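# Six arms set a framed panel across two sawhorses

## Task

Place the framed panel so it spans both sawhorses and rests over the larger part of the top surface of each sawhorse beam.

## Robot and tools

SETUP. Six robot arms (arm1 to arm6) share one simulated scene. Each is an i2rt Big YAM with a five-fingered right hand and a wrist camera. All coordinates are in a single scene frame in metres, with the origin on the floor and +z pointing up. Each arm's foot (base_link) faces along its own +x. Foot poses as x, y, z, quat_wxyz: arm1 -0.403, +1.003, +0.874, (+0.719, +0.004, -0.004, -0.694); arm2 +0.325, +0.991, +0.845, (+0.690, +0.004, +0.007, -0.724); arm3 -0.327, -0.993, +0.873, (+0.706, +0.001, +0.000, +0.708); arm4 +0.390, -1.014, +0.828, (+0.724, -0.003, +0.004, +0.690); arm5 +1.480, +0.055, +0.561, (+0.000, -0.004, -0.003, +1.000); arm6 -1.475, -0.030, +0.480, (+1.000, -0.001, -0.002, +0.024). A hand reaches roughly 1.07 m from the joint-1 axis. Cameras: arm1_cam_wrist to arm6_cam_wrist, and cam_high.

TOOLS. move: the arguments are arm1 to arm6, each an optional object for that robot, plus cameras (a list of names, ["all"], or [] for none; if omitted, an empty move shows every camera and a motion shows none). Within a robot's object: joints is a map of absolute joint targets by name; target is an absolute hand pose [x, y, z, qw, qx, qy, qz] in the scene frame, written the way the hand line prints it, and the hand travels in a straight line toward it starting from its current hand_target; speed is the top hand speed in m/s (0.002 to 4.3, default 0.25; rotation is capped at twice that in rad/s); min_time_s (0.1 to 8) is the shortest duration in seconds for that robot's arm-joint motions. If target is given, joints may only hold the hand_ keys. All robots begin together. Hand paths within one action finish at the same time and end after 10 s at most, and no action runs past 15 s. An empty move returns the complete state and the images. wait {seconds 0 to 10, cameras} lets time pass without sending commands. zoom_image {camera, region [x0,y0,x1,y1] in pixels, top-left origin, at most 504 by 504} gives a closer look at the newest image from that camera. show_instructions lists the reference pages. finished_scene {scene: 1} ends the scene for good, and the panel has to stay in place afterwards.

JOINTS (radians; absolute). joint1_rad -2.879..2.879 turns the arm about its foot, positive meaning counter-clockwise seen from above. joint2_rad 0..3.141 is the shoulder: 0 points the upper arm backward, and increasing values raise it and then bring it forward. joint3_rad 0..3.019 is the elbow: 0 is fully folded, and increasing values open it. joint4_rad -1.692..1.57 pitches the hand, with positive tipping the fingers up. joint5_rad -1.57..1.57 swings the hand sideways, positive toward the arm's right. joint6_rad -2.094..2.094 rolls the hand, positive clockwise when viewed from behind. With joints 1, 5 and 6 at 0 and the hand level and pointing forward, the palm faces down and the thumb is on the left. Around joint6 = -1.3 the camera sits on top and its image is upright. Commanding through joints lets each joint move at its own rate, so the hand can sweep wide. A fast, outstretched arm can overshoot by as much as about 30 degrees.

HAND FRAME. The hand point lies 0.045 m in front of the palm. Its +z runs along the straightened fingers, +y comes out of the palm, and +x runs across the palm away from the thumb. Straight fingers extend 0.06 to 0.07 m past the point. A bracket on the little-finger side of the wrist sticks out up to 0.10 m and can strike things. Finger keys hand_little, hand_ring, hand_middle, hand_index and hand_thumb_bend go from +1 (open/straight) to -1 (closed). hand_thumb_turn is +1 beside the palm and -1 facing the fingers. A wrap grip fits objects about 0.035 to 0.065 m thick, and handles down to about 0.025 m. hand_force_limit (-1..1) sets the closing stop force, from roughly 0 to 10 N (15 N for the thumb). hand_speed (-0.96..1) sets finger speed. Both begin at 0 and -0.8. For a soft grip, close at -0.94 or slower. A motor only moves when its target changes by 0.002 or more. To tighten, raise the force limit and send a target more closed than the current reading. To loosen, send a more open one.

CONTROL. At every step a hand target is clipped to 100 mm and 20 degrees from the measured pose, and this clip grows with speed. The hand trails its path and may drift or exceed speed, particularly when the arm is nearly straight. Nothing in the motion avoids obstacles. The arm keeps pushing after contact and can push hard.

RESULT LINES. "move" lists the robots that received commands. "as last shown" marks a robot that got nothing, with its status showing "not commanded". "pictures" gives the image order. hand is the pose of the hand point, and hand_target is the pose at the joint targets currently held. "done" means within 1 cm and 2 degrees. off_target means the arm is resting short of the target and may still be pushing. time_out is a stop: the arm keeps its target or a closer one, shown in on_its_own. "joint command not followed" or "pose unreachable" means a safety check is holding the arm back; not_followed drops a hand target. hand_stopped_by gives little, ring, middle, index, thumb_bend, thumb_turn as moving/target/force/stalled/fault. The *_load_n values are fingertip forces in newtons, positive when pushed open; a lost grip shows up as loads falling toward 0. Joint velocities are in rad/s, and "within noise" means the arm is still. Joint torques carry per-arm offsets; entries 3 and 4 wrap at ±28 N m. A MOTOR HOT line appears at 85 °C, and at 100 °C the arm goes limp for 30-60 s; afterwards, resend any key marked limit_stop_at_motor_heat. If a call is refused or stopped, the rest of that reply's motion calls are skipped.

AVOID. Any firm contact between two robots ends the task, and closing fingers on another hand counts as such contact. Do not knock anything out of the work area or onto the floor. Avoid dropping the panel even a few millimetres, letting go of it while it is moving, slamming it, and heavy pushes or loads on the fingers. Avoid long stretched-out holds that overheat motors. The scene keeps running while you think, holding the last command. A loose object may occasionally get nudged.

Each tool is called as name(argument=value, ...) on one line, values as JSON.

Reference images:

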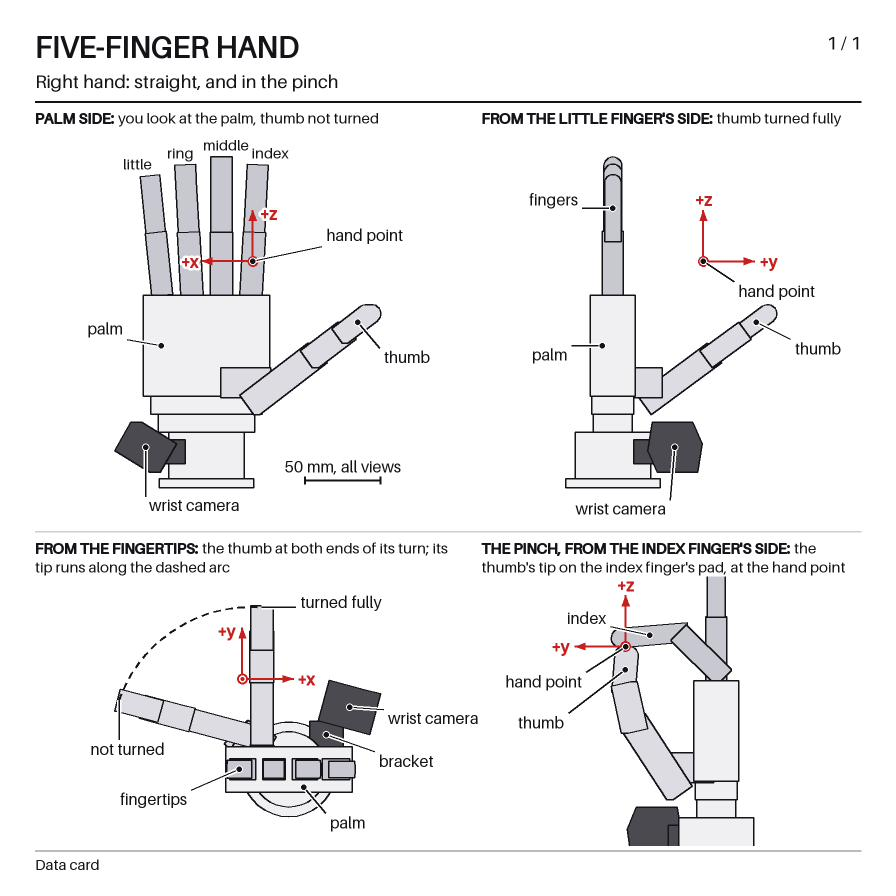

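## Session

move()

Scene clock: 0.00 s.
Joint torques (N m): no reading
Heat: arm1: hottest joint2_rad 24 °C; arm2: hottest joint2_rad 24 °C; arm3: hottest joint1_rad 28 °C; arm4: hottest joint5_rad 25 °C; arm5: hottest joint5_rad 24 °C; arm6: hottest joint4_rad 25 °C.
Joint velocities: within noise
arm1.joint_positions: joint1_rad=-0.302 joint2_rad=+0.649 joint3_rad=+1.407 joint4_rad=-1.250 joint5_rad=+0.170 joint6_rad=-1.010 hand_little=+1.000 hand_ring=+1.000 hand_middle=+1.000 hand_index=+1.000 hand_thumb_turn=+1.000 hand_thumb_bend=+1.000 hand_force_limit=+0.000 hand_speed=-0.800
arm1.joint_status: not commanded
arm1.hand_stopped_by: target,target,target,target,target,target
arm1.little_load_n: 0.0
arm1.ring_load_n: 0.0
arm1.middle_load_n: 0.0
arm1.index_load_n: 0.0
arm1.thumb_bend_load_n: -0.5
arm1.thumb_turn_load_n: 0.0
arm1.hand: x=-0.5371 y=+0.7896 z=+1.3746 quat_wxyz=(+0.359, +0.268, -0.814, +0.369) (m; scene frame)
arm1.hand_target: x=-0.5368 y=+0.7907 z=+1.3832 quat_wxyz=(+0.364, +0.266, -0.810, +0.376) (m; scene frame)
arm1.hand_status: not commanded
arm2.joint_positions: joint1_rad=+0.314 joint2_rad=+0.550 joint3_rad=+1.375 joint4_rad=-1.493 joint5_rad=+0.161 joint6_rad=-1.035 hand_little=+1.000 hand_ring=+1.000 hand_middle=+1.000 hand_index=+1.000 hand_thumb_turn=+1.000 hand_thumb_bend=+1.000 hand_force_limit=+0.000 hand_speed=-0.800
arm2.joint_status: not commanded
arm2.hand_stopped_by: target,target,target,target,target,target
arm2.little_load_n: 0.0
arm2.ring_load_n: 0.0
arm2.middle_load_n: 0.0
arm2.index_load_n: 0.0
arm2.thumb_bend_load_n: 0.0
arm2.thumb_turn_load_n: 0.0
arm2.hand: x=+0.3045 y=+0.8099 z=+1.3035 quat_wxyz=(+0.228, +0.517, -0.738, +0.369) (m; scene frame)
arm2.hand_target: x=+0.3045 y=+0.8096 z=+1.3134 quat_wxyz=(+0.232, +0.513, -0.734, +0.380) (m; scene frame)
arm2.hand_status: not commanded
arm3.joint_positions: joint1_rad=-0.035 joint2_rad=+0.541 joint3_rad=+1.365 joint4_rad=-1.223 joint5_rad=+0.187 joint6_rad=-1.045 hand_little=+1.000 hand_ring=+1.000 hand_middle=+1.000 hand_index=+1.000 hand_thumb_turn=+1.000 hand_thumb_bend=+1.000 hand_force_limit=+0.000 hand_speed=-0.800
arm3.joint_status: not commanded
arm3.hand_stopped_by: target,target,target,target,target,target
arm3.little_load_n: 0.0
arm3.ring_load_n: 0.0
arm3.middle_load_n: 0.0
arm3.index_load_n: 0.0
arm3.thumb_bend_load_n: 0.0
arm3.thumb_turn_load_n: 0.0
arm3.hand: x=-0.2466 y=-0.7889 z=+1.3845 quat_wxyz=(-0.434, +0.751, +0.356, +0.349) (m; scene frame)
arm3.hand_target: x=-0.2467 y=-0.7911 z=+1.3921 quat_wxyz=(-0.441, +0.746, +0.353, +0.352) (m; scene frame)
arm3.hand_status: not commanded
arm4.joint_positions: joint1_rad=-0.280 joint2_rad=+0.595 joint3_rad=+1.431 joint4_rad=-1.440 joint5_rad=+0.076 joint6_rad=-1.161 hand_little=+1.000 hand_ring=+1.000 hand_middle=+1.000 hand_index=+1.000 hand_thumb_turn=+1.000 hand_thumb_bend=+1.000 hand_force_limit=+0.000 hand_speed=-0.800
arm4.joint_status: not commanded
arm4.hand_stopped_by: target,target,target,target,target,target
arm4.little_load_n: 0.0
arm4.ring_load_n: 0.0
arm4.middle_load_n: 0.0
arm4.index_load_n: 0.0
arm4.thumb_bend_load_n: 0.0
arm4.thumb_turn_load_n: 0.0
arm4.hand: x=+0.5064 y=-0.8479 z=+1.3152 quat_wxyz=(-0.315, +0.818, +0.343, +0.337) (m; scene frame)
arm4.hand_target: x=+0.5062 y=-0.8485 z=+1.3245 quat_wxyz=(-0.322, +0.813, +0.341, +0.344) (m; scene frame)
arm4.hand_status: not commanded
arm5.joint_positions: joint1_rad=-0.293 joint2_rad=+0.614 joint3_rad=+1.392 joint4_rad=-1.469 joint5_rad=-0.259 joint6_rad=-1.277 hand_little=+1.000 hand_ring=+1.000 hand_middle=+1.000 hand_index=+1.000 hand_thumb_turn=+1.000 hand_thumb_bend=+1.000 hand_force_limit=+0.000 hand_speed=-0.800
arm5.joint_status: not commanded
arm5.hand_stopped_by: target,target,target,target,target,target
arm5.little_load_n: 0.0
arm5.ring_load_n: 0.0
arm5.middle_load_n: 0.0
arm5.index_load_n: 0.0
arm5.thumb_bend_load_n: 0.0
arm5.thumb_turn_load_n: 0.0
arm5.hand: x=+1.2796 y=+0.1096 z=+1.0211 quat_wxyz=(-0.419, +0.206, +0.877, -0.114) (m; scene frame)
arm5.hand_target: x=+1.2801 y=+0.1094 z=+1.0286 quat_wxyz=(-0.428, +0.204, +0.873, -0.113) (m; scene frame)
arm5.hand_status: not commanded
arm6.joint_positions: joint1_rad=+0.099 joint2_rad=+0.523 joint3_rad=+1.335 joint4_rad=-1.149 joint5_rad=+0.164 joint6_rad=-1.391 hand_little=+1.000 hand_ring=+1.000 hand_middle=+1.000 hand_index=+1.000 hand_thumb_turn=+1.000 hand_thumb_bend=+1.000 hand_force_limit=+0.000 hand_speed=-0.800
arm6.joint_status: not commanded
arm6.hand_stopped_by: target,target,target,target,target,target
arm6.little_load_n: 0.0
arm6.ring_load_n: 0.0
arm6.middle_load_n: 0.0
arm6.index_load_n: 0.0
arm6.thumb_bend_load_n: 0.0
arm6.thumb_turn_load_n: 0.0
arm6.hand: x=-1.2482 y=-0.0813 z=+1.0135 quat_wxyz=(-0.027, +0.811, -0.060, +0.582) (m; scene frame)
arm6.hand_target: x=-1.2507 y=-0.0817 z=+1.0217 quat_wxyz=(-0.029, +0.805, -0.060, +0.589) (m; scene frame)
arm6.hand_status: not commanded
pictures: arm1_cam_wrist, arm2_cam_wrist, arm3_cam_wrist, arm4_cam_wrist, arm5_cam_wrist, arm6_cam_wrist, cam_high
Images, in order (width x height): arm1_cam_wrist 896x504, arm2_cam_wrist 896x504, arm3_cam_wrist 896x504, arm4_cam_wrist 896x504, arm5_cam_wrist 896x504, arm6_cam_wrist 896x504, cam_high 896x504.

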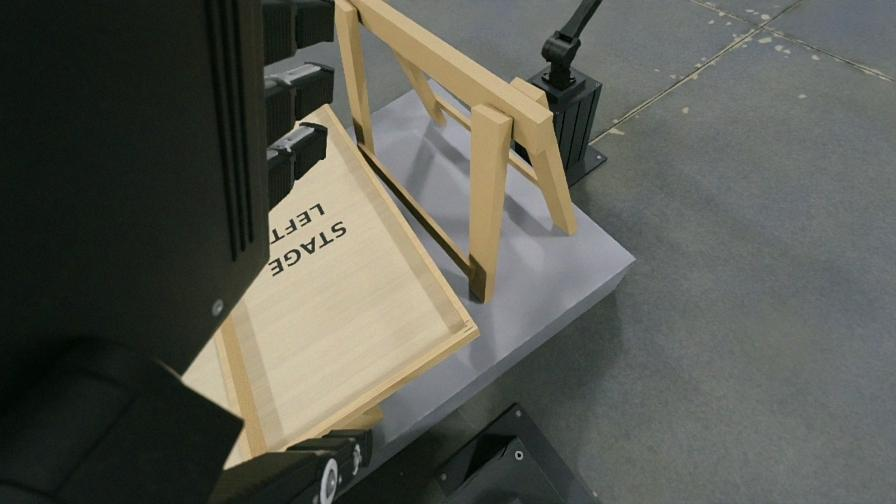

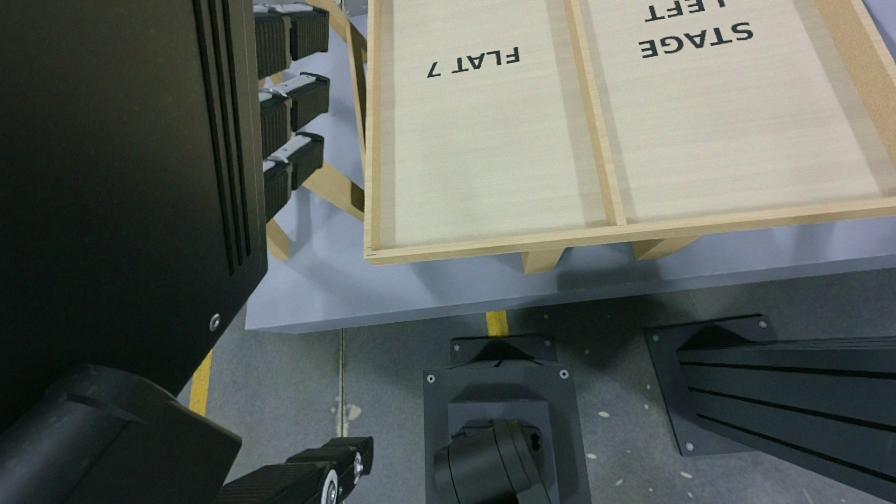

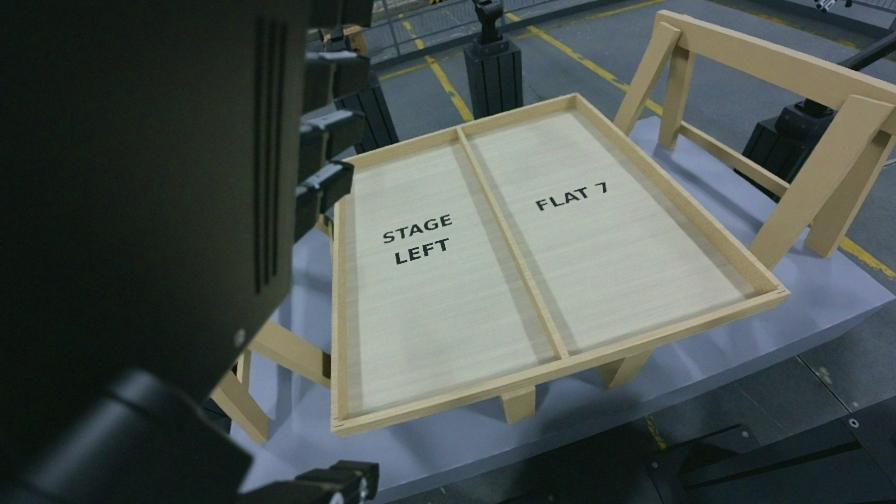

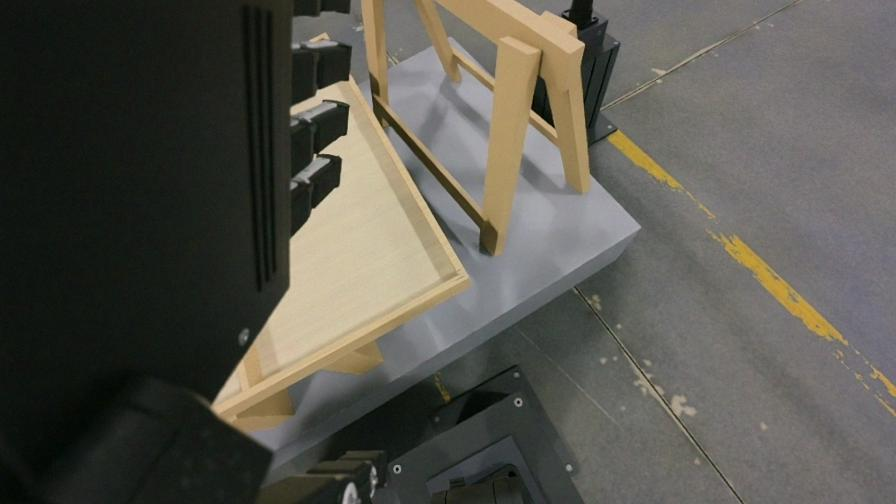

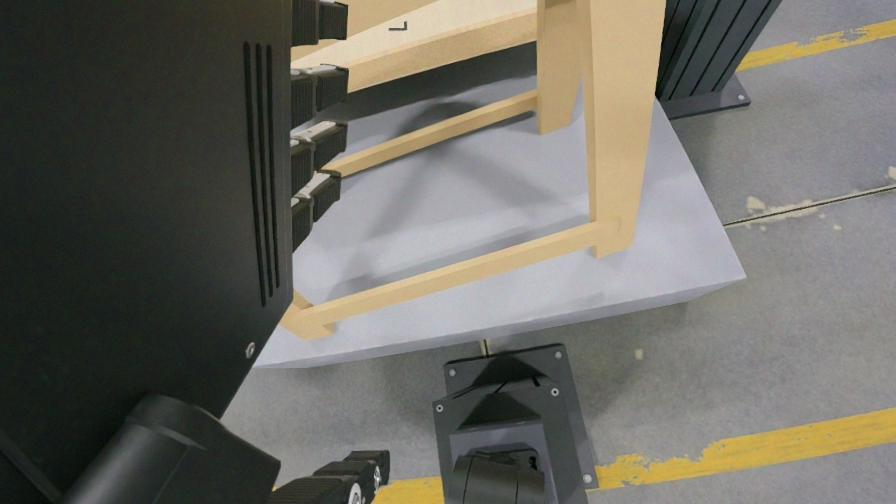

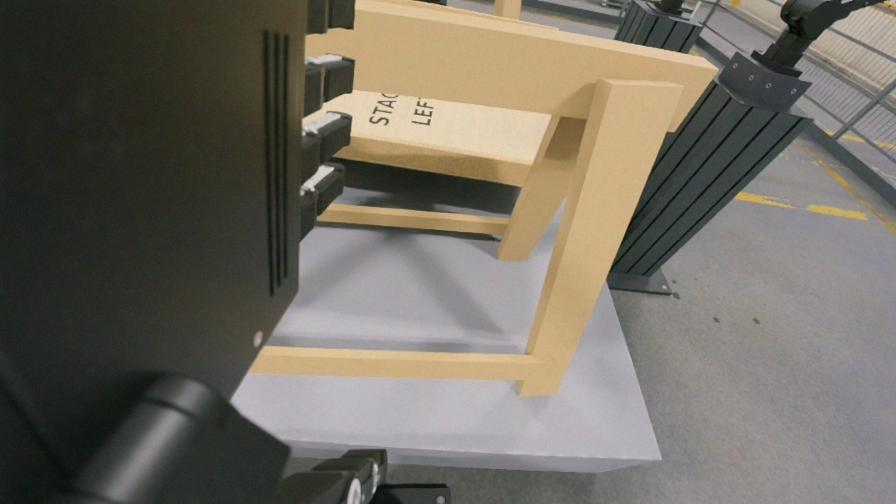

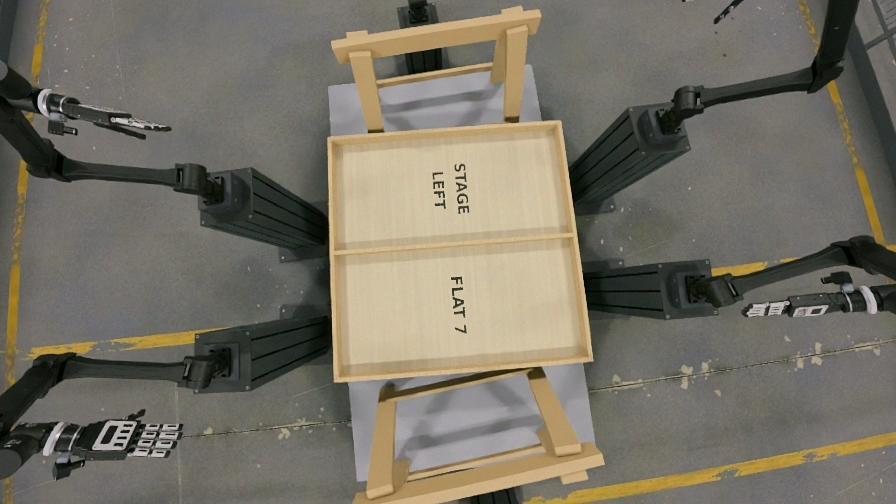

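zoom_image(camera="cam_high", region=[200, 0, 448, 252])

zoom_image(camera="cam_high", region=[448, 0, 700, 252])

zoom_image(camera="cam_high", region=[200, 252, 448, 504])

zoom_image(camera="cam_high", region=[448, 252, 700, 504])

zoom_image(camera="arm3_cam_wrist", region=[300, 0, 804, 504])

zoom_image(camera="arm6_cam_wrist", region=[300, 0, 804, 504])

zoom_image(camera="arm1_cam_wrist", region=[200, 0, 704, 504])

zoom_image(camera="arm2_cam_wrist", region=[250, 0, 754, 504])

Scaled by 2.000.

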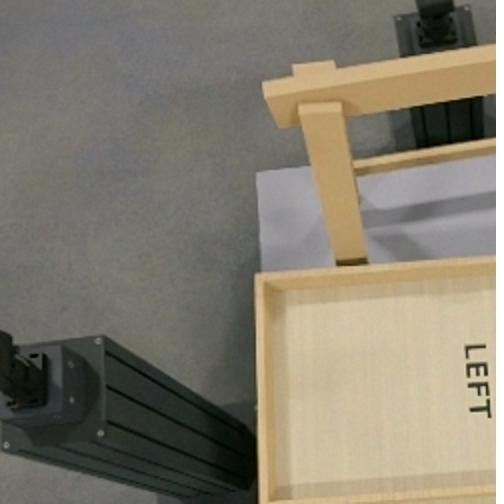

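Scaled by 2.000.

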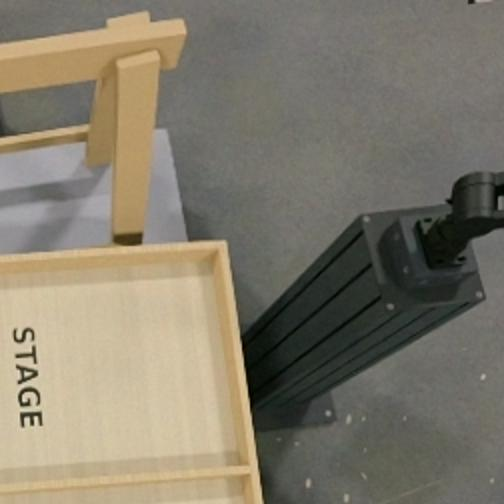

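Scaled by 2.000.

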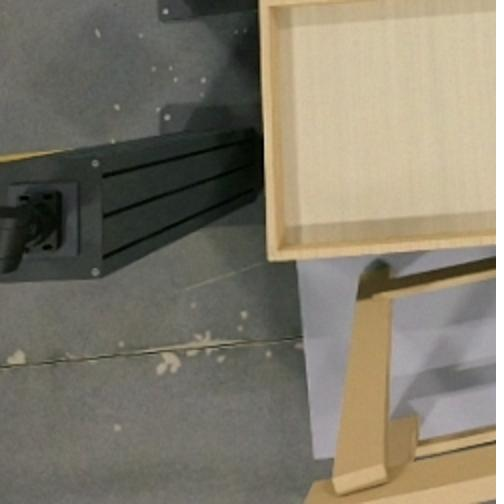

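Scaled by 2.000.

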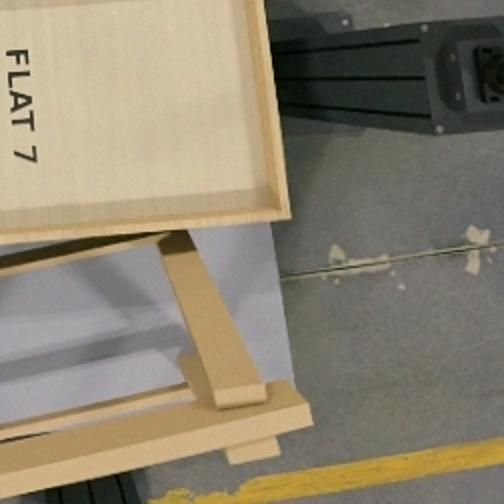

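Scaled by 1.000.

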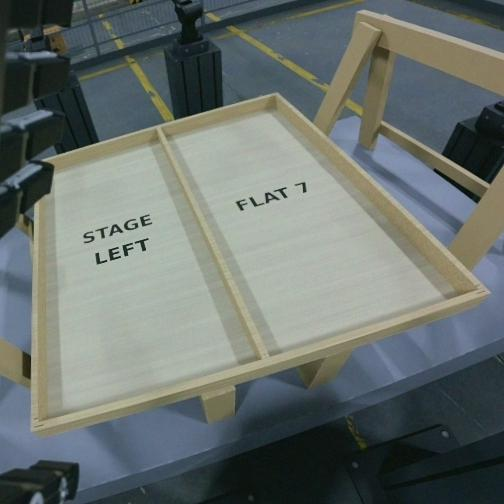

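Scaled by 1.000.

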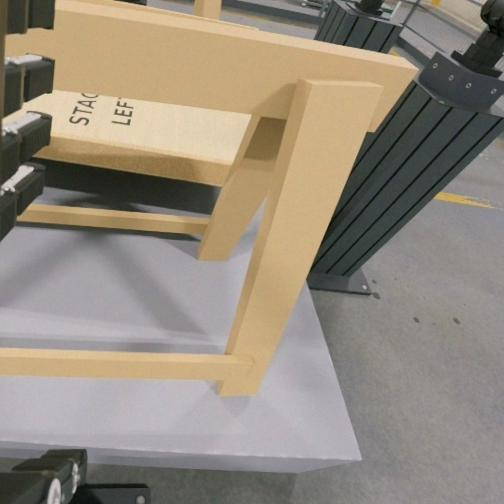

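Scaled by 1.000.

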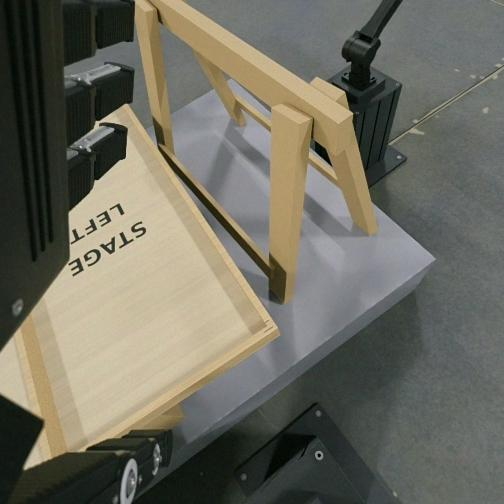

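Scaled by 1.000.

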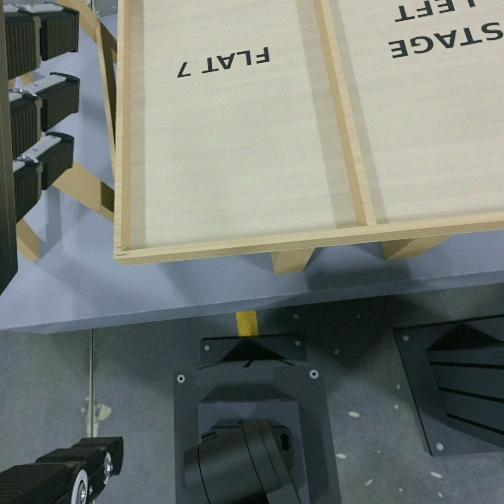

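move(arm6={"target": [-1.0, -0.05, 1.2, 0.0, 0.966, 0.0, 0.2588], "speed": 0.3}, arm5={"target": [1.0, 0.05, 1.2, -0.2588, 0.0, 0.966, 0.0], "speed": 0.3}, cameras=["arm5_cam_wrist", "arm6_cam_wrist", "cam_high"])

Scene clock: 18.47 s.
Joint torques (N m): arm1=[0.62 0.03 9.94 1.28 0.1 0.13] | arm2=[-1.03 2.43 8.61 2.19 0.2 -0.04] | arm3=[-0.5 1.96 10.17 2.22 0.06 -0.1] | arm4=[-0.26 1.79 8.66 2.37 0.11 0.01] | arm5=[-0.44 -9.52 7.79 1.39 0.25 -0.24] | arm6=[3.31 -9.11 7.97 2.26 0.27 -0.17]
Heat: arm1: hottest joint3_rad 24 °C; arm2: hottest joint2_rad 24 °C; arm3: hottest joint1_rad 28 °C; arm4: hottest joint3_rad 27 °C; arm5: hottest joint3_rad 24 °C; arm6: hottest joint3_rad 26 °C.
move: arm5 off_target; arm6 off_target
Joint velocities: within noise
arm1, arm2, arm3, arm4: as last shown
arm1.thumb_bend_load_n: 0.0
arm2.index_load_n: -0.5
arm2.thumb_turn_load_n: -0.5
arm4.ring_load_n: 0.5
arm5.joint_positions: joint1_rad=+0.168 joint2_rad=+1.562 joint3_rad=+2.554 joint4_rad=-1.696 joint5_rad=+0.126 joint6_rad=-1.484 hand_little=+1.000 hand_ring=+1.000 hand_middle=+1.000 hand_index=+1.000 hand_thumb_turn=+1.000 hand_thumb_bend=+1.000 hand_force_limit=+0.000 hand_speed=-0.800
arm5.joint_status: not commanded
arm5.hand_stopped_by: target,target,target,target,target,target
arm5.little_load_n: 0.0
arm5.ring_load_n: 0.0
arm5.middle_load_n: 0.0
arm5.index_load_n: 0.0
arm5.thumb_bend_load_n: 0.0
arm5.thumb_turn_load_n: 0.0
arm5.hand: x=+0.9981 y=+0.0538 z=+1.1911 quat_wxyz=(-0.419, -0.011, +0.908, +0.006)
arm5.hand_target: x=+1.0003 y=+0.0501 z=+1.1989 quat_wxyz=(-0.425, -0.023, +0.905, +0.008)
arm5.hand_status: off_target (0.010 m and 19.6 deg from the pose sent, 0.337 m and 34.3 deg at the start; a joint's target at an end of its range on 50 of 75 steps)
arm6.joint_positions: joint1_rad=+0.087 joint2_rad=+1.639 joint3_rad=+2.826 joint4_rad=-1.674 joint5_rad=+0.151 joint6_rad=-1.598 hand_little=+1.000 hand_ring=+1.000 hand_middle=+1.000 hand_index=+1.000 hand_thumb_turn=+1.000 hand_thumb_bend=+1.000 hand_force_limit=+0.000 hand_speed=-0.800
arm6.joint_status: not commanded
arm6.hand_stopped_by: target,target,target,target,target,target
arm6.little_load_n: 0.0
arm6.ring_load_n: 0.0
arm6.middle_load_n: -0.5
arm6.index_load_n: 0.0
arm6.thumb_bend_load_n: 0.0
arm6.thumb_turn_load_n: 0.0
arm6.hand: x=-0.9988 y=-0.0546 z=+1.1945 quat_wxyz=(+0.038, +0.853, +0.031, +0.519)
arm6.hand_target: x=-1.0004 y=-0.0502 z=+1.1989 quat_wxyz=(+0.039, +0.851, +0.041, +0.523)
arm6.hand_status: off_target (0.007 m and 33.1 deg from the pose sent, 0.312 m and 42.0 deg at the start; pose on its path clipped on 40 of 75 steps; a joint's target at an end of its range on 50 of 75 steps)
Images, in order (width x height): arm5_cam_wrist 896x504, arm6_cam_wrist 896x504, cam_high 896x504.

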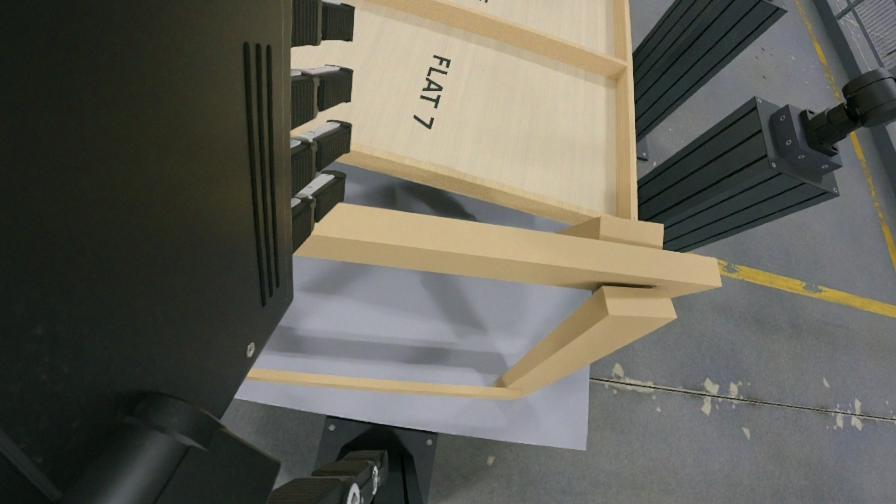

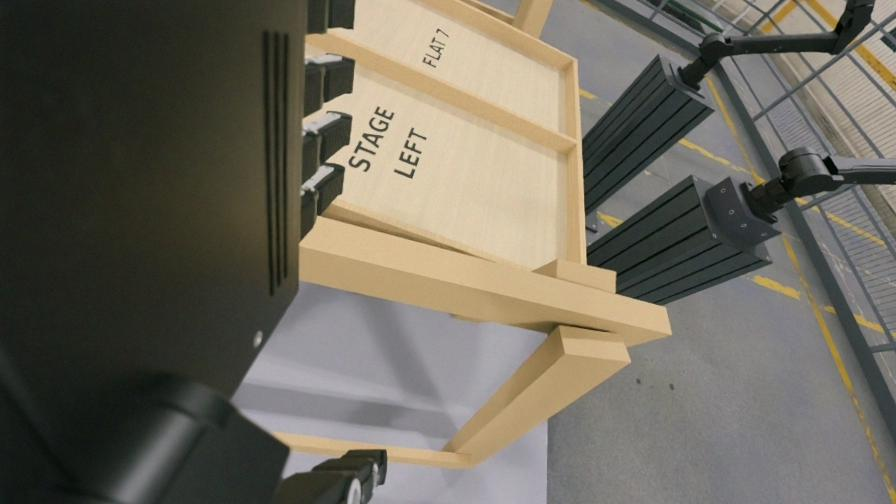

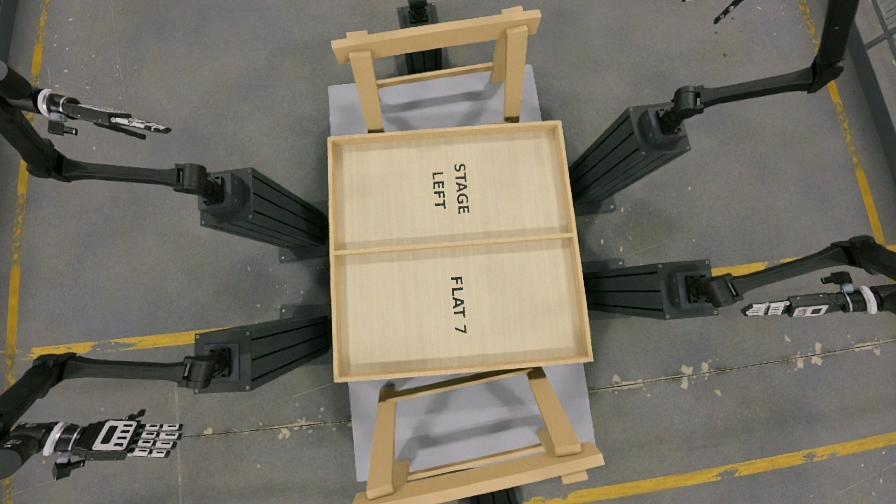

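zoom_image(camera="arm6_cam_wrist", region=[560, 0, 896, 336])

zoom_image(camera="arm5_cam_wrist", region=[560, 0, 896, 336])

Scaled by 1.500.

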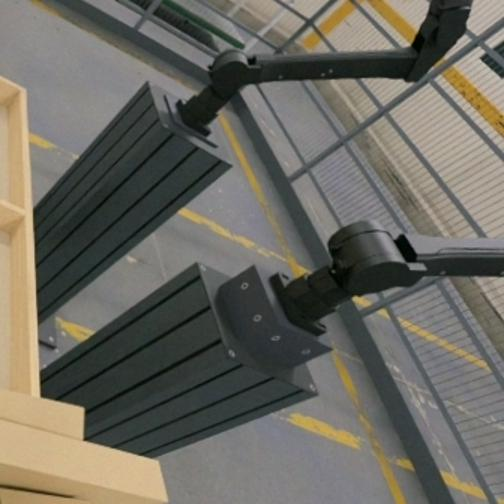

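Scaled by 1.500.

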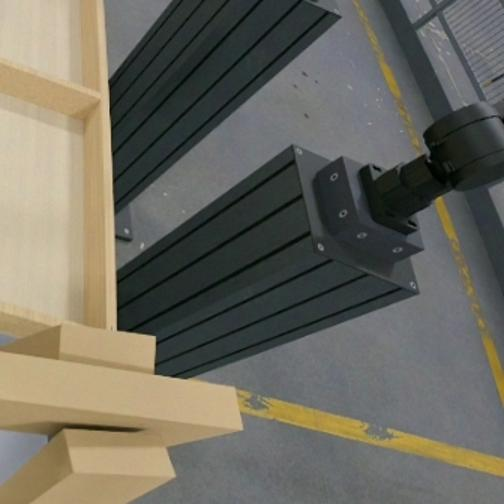

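zoom_image(camera="arm6_cam_wrist", region=[290, 200, 690, 480])

zoom_image(camera="arm5_cam_wrist", region=[290, 180, 740, 460])

zoom_image(camera="cam_high", region=[300, 0, 620, 140])

zoom_image(camera="cam_high", region=[320, 350, 640, 504])

Scaled by 1.260.

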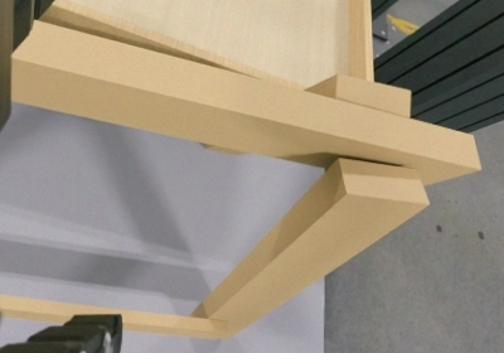

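Scaled by 1.120.

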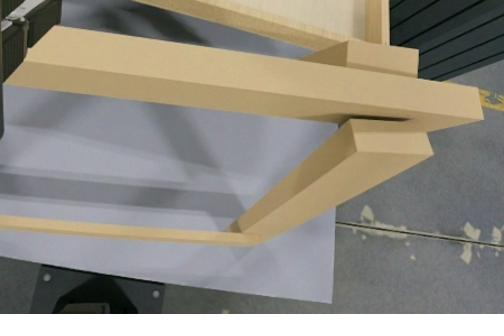

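Scaled by 1.575.

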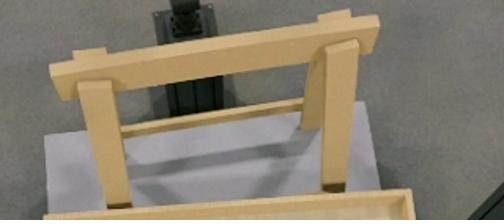

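Scaled by 1.575.

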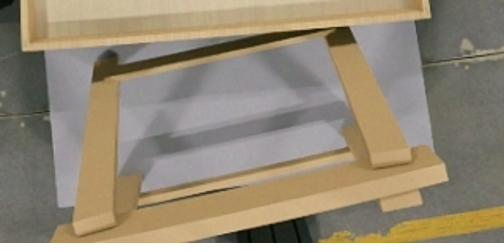

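zoom_image(camera="arm6_cam_wrist", region=[540, 240, 700, 400])

zoom_image(camera="arm5_cam_wrist", region=[580, 190, 740, 350])

zoom_image(camera="cam_high", region=[320, 0, 400, 80])

zoom_image(camera="cam_high", region=[530, 424, 610, 504])

Scaled by 3.150.

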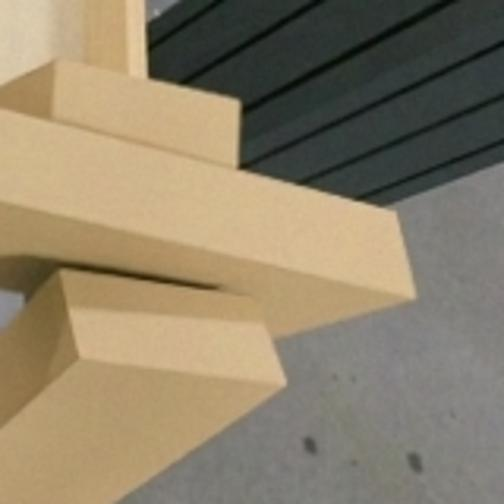

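Scaled by 3.150.

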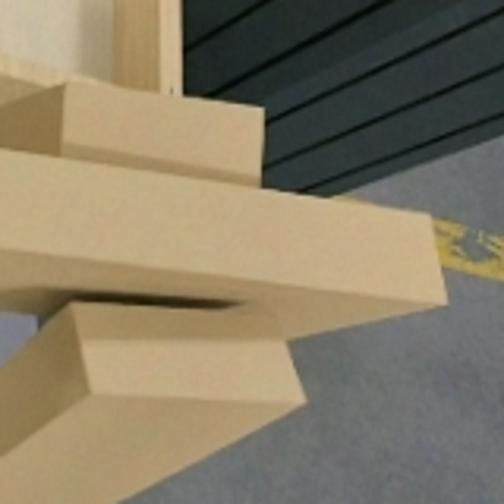

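Scaled by 6.300.

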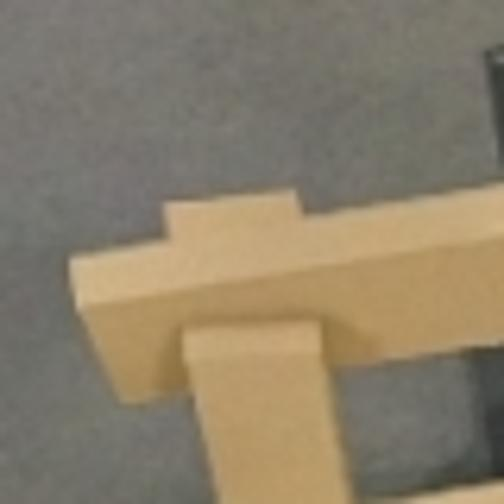

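Scaled by 6.300.

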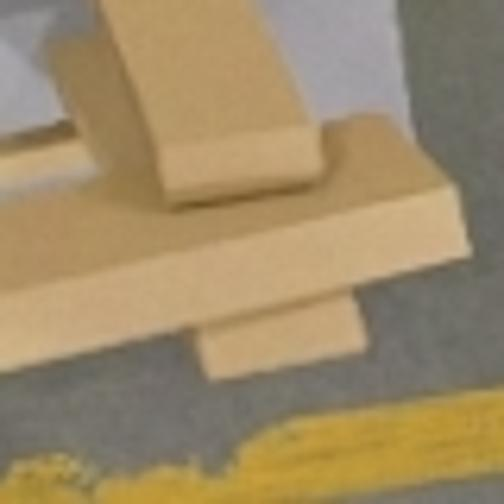

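move(arm1={"target": [-0.56, 0.74, 0.80, 0, 0.9537, 0.3008, 0], "speed": 0.35}, arm2={"target": [0.47, 0.73, 0.80, 0, 0.9537, -0.3008, 0], "speed": 0.35}, arm3={"target": [-0.46, -0.72, 0.80, 0, 0.3008, 0.9537, 0], "speed": 0.35}, arm4={"target": [0.58, -0.72, 0.80, 0, -0.3008, 0.9537, 0], "speed": 0.35}, cameras=["arm1_cam_wrist", "arm2_cam_wrist", "arm3_cam_wrist", "arm4_cam_wrist", "cam_high"])

Scene clock: 44.03 s.
Joint torques (N m): arm1=[2.37 -7.88 1.13 -1.61 0.72 0.08] | arm2=[0.38 -6.65 7.43 0.91 -0.04 -0.16] | arm3=[0.79 -8.41 8.31 0.87 -0.1 -0.13] | arm4=[0.73 -8.7 2.55 -1.03 0.7 -0.03] | arm5=[0.21 -9.58 7.71 1.46 0.2 -0.22] | arm6=[3.02 -9.11 7.97 2.28 0.27 -0.18]
Heat: arm1: hottest joint3_rad 27 °C; arm2: hottest joint3_rad 26 °C; arm3: hottest joint1_rad 28 °C; arm4: hottest joint3_rad 29 °C; arm5: hottest joint3_rad 27 °C; arm6: hottest joint3_rad 26 °C.
move: arm1 off_target; arm2 off_target; arm3 off_target; arm4 off_target
Joint velocities: within noise
arm1.joint_positions: joint1_rad=+0.109 joint2_rad=+2.131 joint3_rad=+0.673 joint4_rad=-0.819 joint5_rad=+0.928 joint6_rad=-2.066 hand_little=+1.000 hand_ring=+1.000 hand_middle=+1.000 hand_index=+1.000 hand_thumb_turn=+1.000 hand_thumb_bend=+1.000 hand_force_limit=+0.000 hand_speed=-0.800
arm1.joint_status: not commanded
arm1.hand_stopped_by: target,target,target,target,target,target
arm1.little_load_n: 0.0
arm1.ring_load_n: 0.0
arm1.middle_load_n: 0.0
arm1.index_load_n: 0.0
arm1.thumb_bend_load_n: 0.0
arm1.thumb_turn_load_n: 0.0
arm1.hand: x=-0.5630 y=+0.7414 z=+0.8034 quat_wxyz=(-0.014, +0.822, -0.238, -0.517)
arm1.hand_target: x=-0.5592 y=+0.7402 z=+0.8001 quat_wxyz=(-0.022, +0.823, -0.220, -0.523)
arm1.hand_status: off_target (0.005 m and 89.1 deg from the pose sent, 0.577 m and 178.7 deg at the start; pose on its path clipped on 203 of 256 steps; a joint's target at an end of its range on 216 of 256 steps)
arm2.joint_positions: joint1_rad=+0.767 joint2_rad=+1.470 joint3_rad=+0.590 joint4_rad=-0.719 joint5_rad=+0.012 joint6_rad=-1.781 hand_little=+1.000 hand_ring=+1.000 hand_middle=+1.000 hand_index=+1.000 hand_thumb_turn=+1.000 hand_thumb_bend=+1.000 hand_force_limit=+0.000 hand_speed=-0.800
arm2.joint_status: not commanded
arm2.hand_stopped_by: target,target,target,target,target,target
arm2.little_load_n: 0.0
arm2.ring_load_n: 0.0
arm2.middle_load_n: 0.0
arm2.index_load_n: 0.0
arm2.thumb_bend_load_n: 0.0
arm2.thumb_turn_load_n: 0.0
arm2.hand: x=+0.4512 y=+0.7446 z=+0.7937 quat_wxyz=(-0.009, +0.949, -0.315, -0.020)
arm2.hand_target: x=+0.4697 y=+0.7306 z=+0.8006 quat_wxyz=(+0.000, +0.954, -0.301, +0.000)
arm2.hand_status: off_target (0.025 m and 3.0 deg from the pose sent, 0.536 m and 88.6 deg at the start)
arm3.joint_positions: joint1_rad=+0.665 joint2_rad=+1.563 joint3_rad=+0.584 joint4_rad=-0.620 joint5_rad=+0.003 joint6_rad=-1.840 hand_little=+1.000 hand_ring=+1.000 hand_middle=+1.000 hand_index=+1.000 hand_thumb_turn=+1.000 hand_thumb_bend=+1.000 hand_force_limit=+0.000 hand_speed=-0.800
arm3.joint_status: not commanded
arm3.hand_stopped_by: target,target,target,target,target,target
arm3.little_load_n: 0.0
arm3.ring_load_n: 0.0
arm3.middle_load_n: 0.0
arm3.index_load_n: 0.0
arm3.thumb_bend_load_n: 0.0
arm3.thumb_turn_load_n: 0.0
arm3.hand: x=-0.4466 y=-0.7322 z=+0.7986 quat_wxyz=(+0.011, +0.312, +0.950, -0.006)
arm3.hand_target: x=-0.4600 y=-0.7204 z=+0.8006 quat_wxyz=(+0.000, +0.301, +0.954, +0.000)
arm3.hand_status: off_target (0.018 m and 2.0 deg from the pose sent, 0.626 m and 111.1 deg at the start)
arm4.joint_positions: joint1_rad=+0.075 joint2_rad=+2.074 joint3_rad=+0.787 joint4_rad=-1.146 joint5_rad=+0.998 joint6_rad=-2.156 hand_little=+1.000 hand_ring=+1.000 hand_middle=+1.000 hand_index=+1.000 hand_thumb_turn=+1.000 hand_thumb_bend=+1.000 hand_force_limit=+0.000 hand_speed=-0.800
arm4.joint_status: not commanded
arm4.hand_stopped_by: target,target,target,target,target,target
arm4.little_load_n: 0.0
arm4.ring_load_n: 0.0
arm4.middle_load_n: 0.0
arm4.index_load_n: 0.0
arm4.thumb_bend_load_n: 0.0
arm4.thumb_turn_load_n: -0.5
arm4.hand: x=+0.5824 y=-0.7268 z=+0.8021 quat_wxyz=(+0.559, +0.188, +0.800, -0.114)
arm4.hand_target: x=+0.5792 y=-0.7202 z=+0.8000 quat_wxyz=(+0.561, +0.176, +0.800, -0.117)
arm4.hand_status: off_target (0.008 m and 90.2 deg from the pose sent, 0.536 m and 170.7 deg at the start; pose on its path clipped on 203 of 256 steps; a joint's target at an end of its range on 219 of 256 steps)
arm5, arm6: as last shown
arm6.joint_positions: joint1_rad=+0.087 joint2_rad=+1.639 joint3_rad=+2.826 joint4_rad=-1.674 joint5_rad=+0.151 joint6_rad=-1.600 hand_little=+1.000 hand_ring=+1.000 hand_middle=+1.000 hand_index=+1.000 hand_thumb_turn=+1.000 hand_thumb_bend=+1.000 hand_force_limit=+0.000 hand_speed=-0.800
arm6.middle_load_n: 0.0
arm6.hand: x=-0.9988 y=-0.0544 z=+1.1946 quat_wxyz=(+0.038, +0.853, +0.032, +0.519)
arm6.hand_target: x=-1.0004 y=-0.0501 z=+1.1989 quat_wxyz=(+0.039, +0.851, +0.041, +0.523)
Images, in order (width x height): arm1_cam_wrist 896x504, arm2_cam_wrist 896x504, arm3_cam_wrist 896x504, arm4_cam_wrist 896x504, cam_high 896x504.

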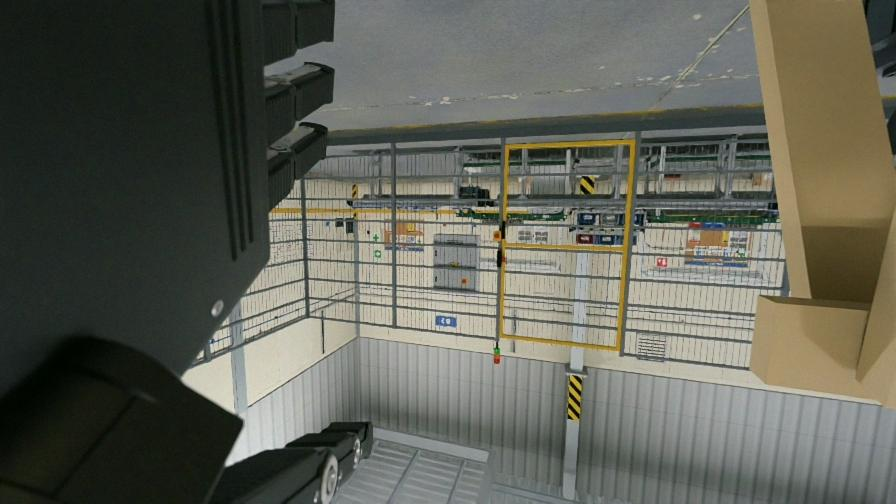

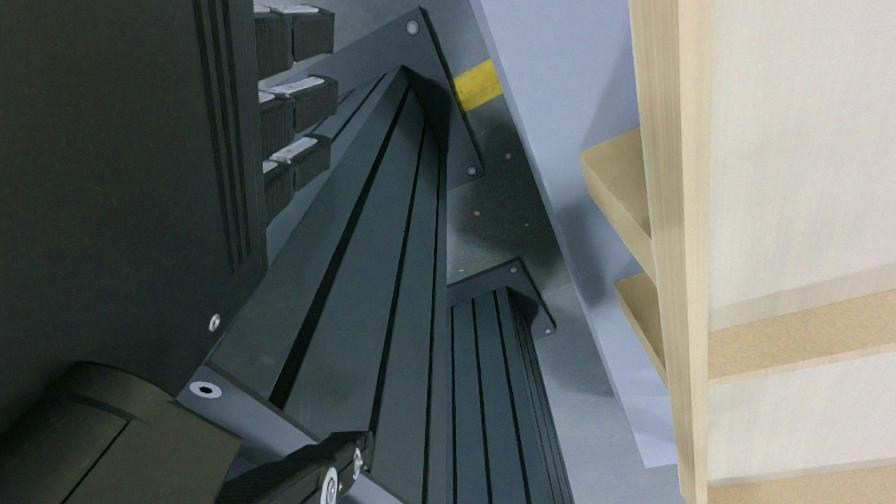

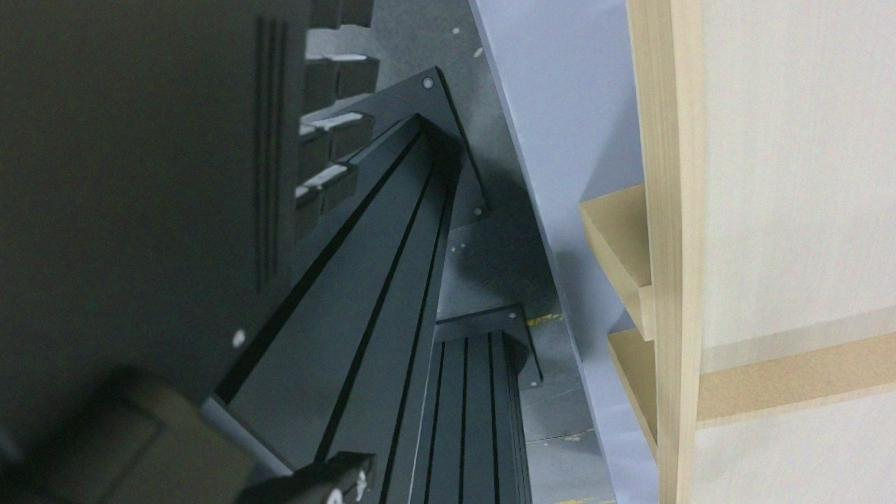

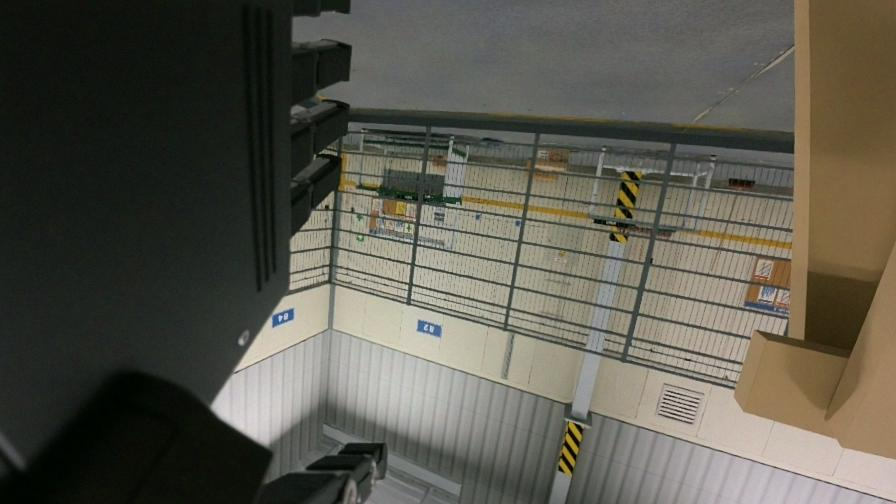

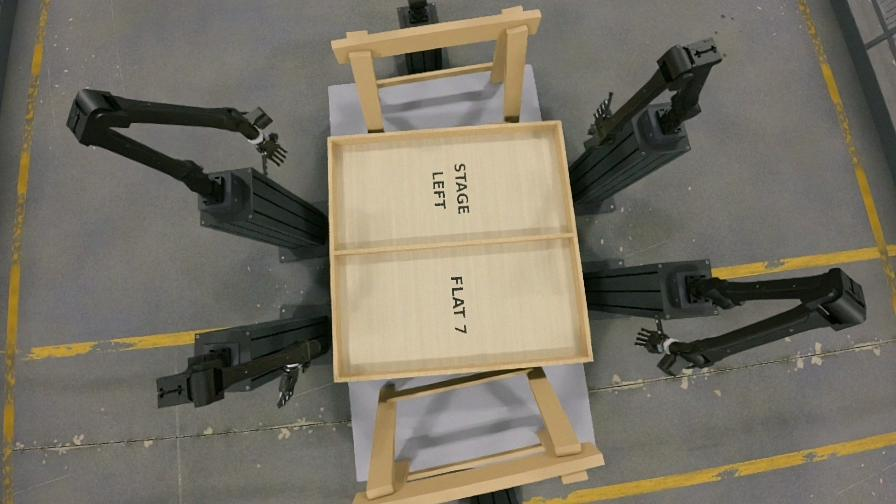

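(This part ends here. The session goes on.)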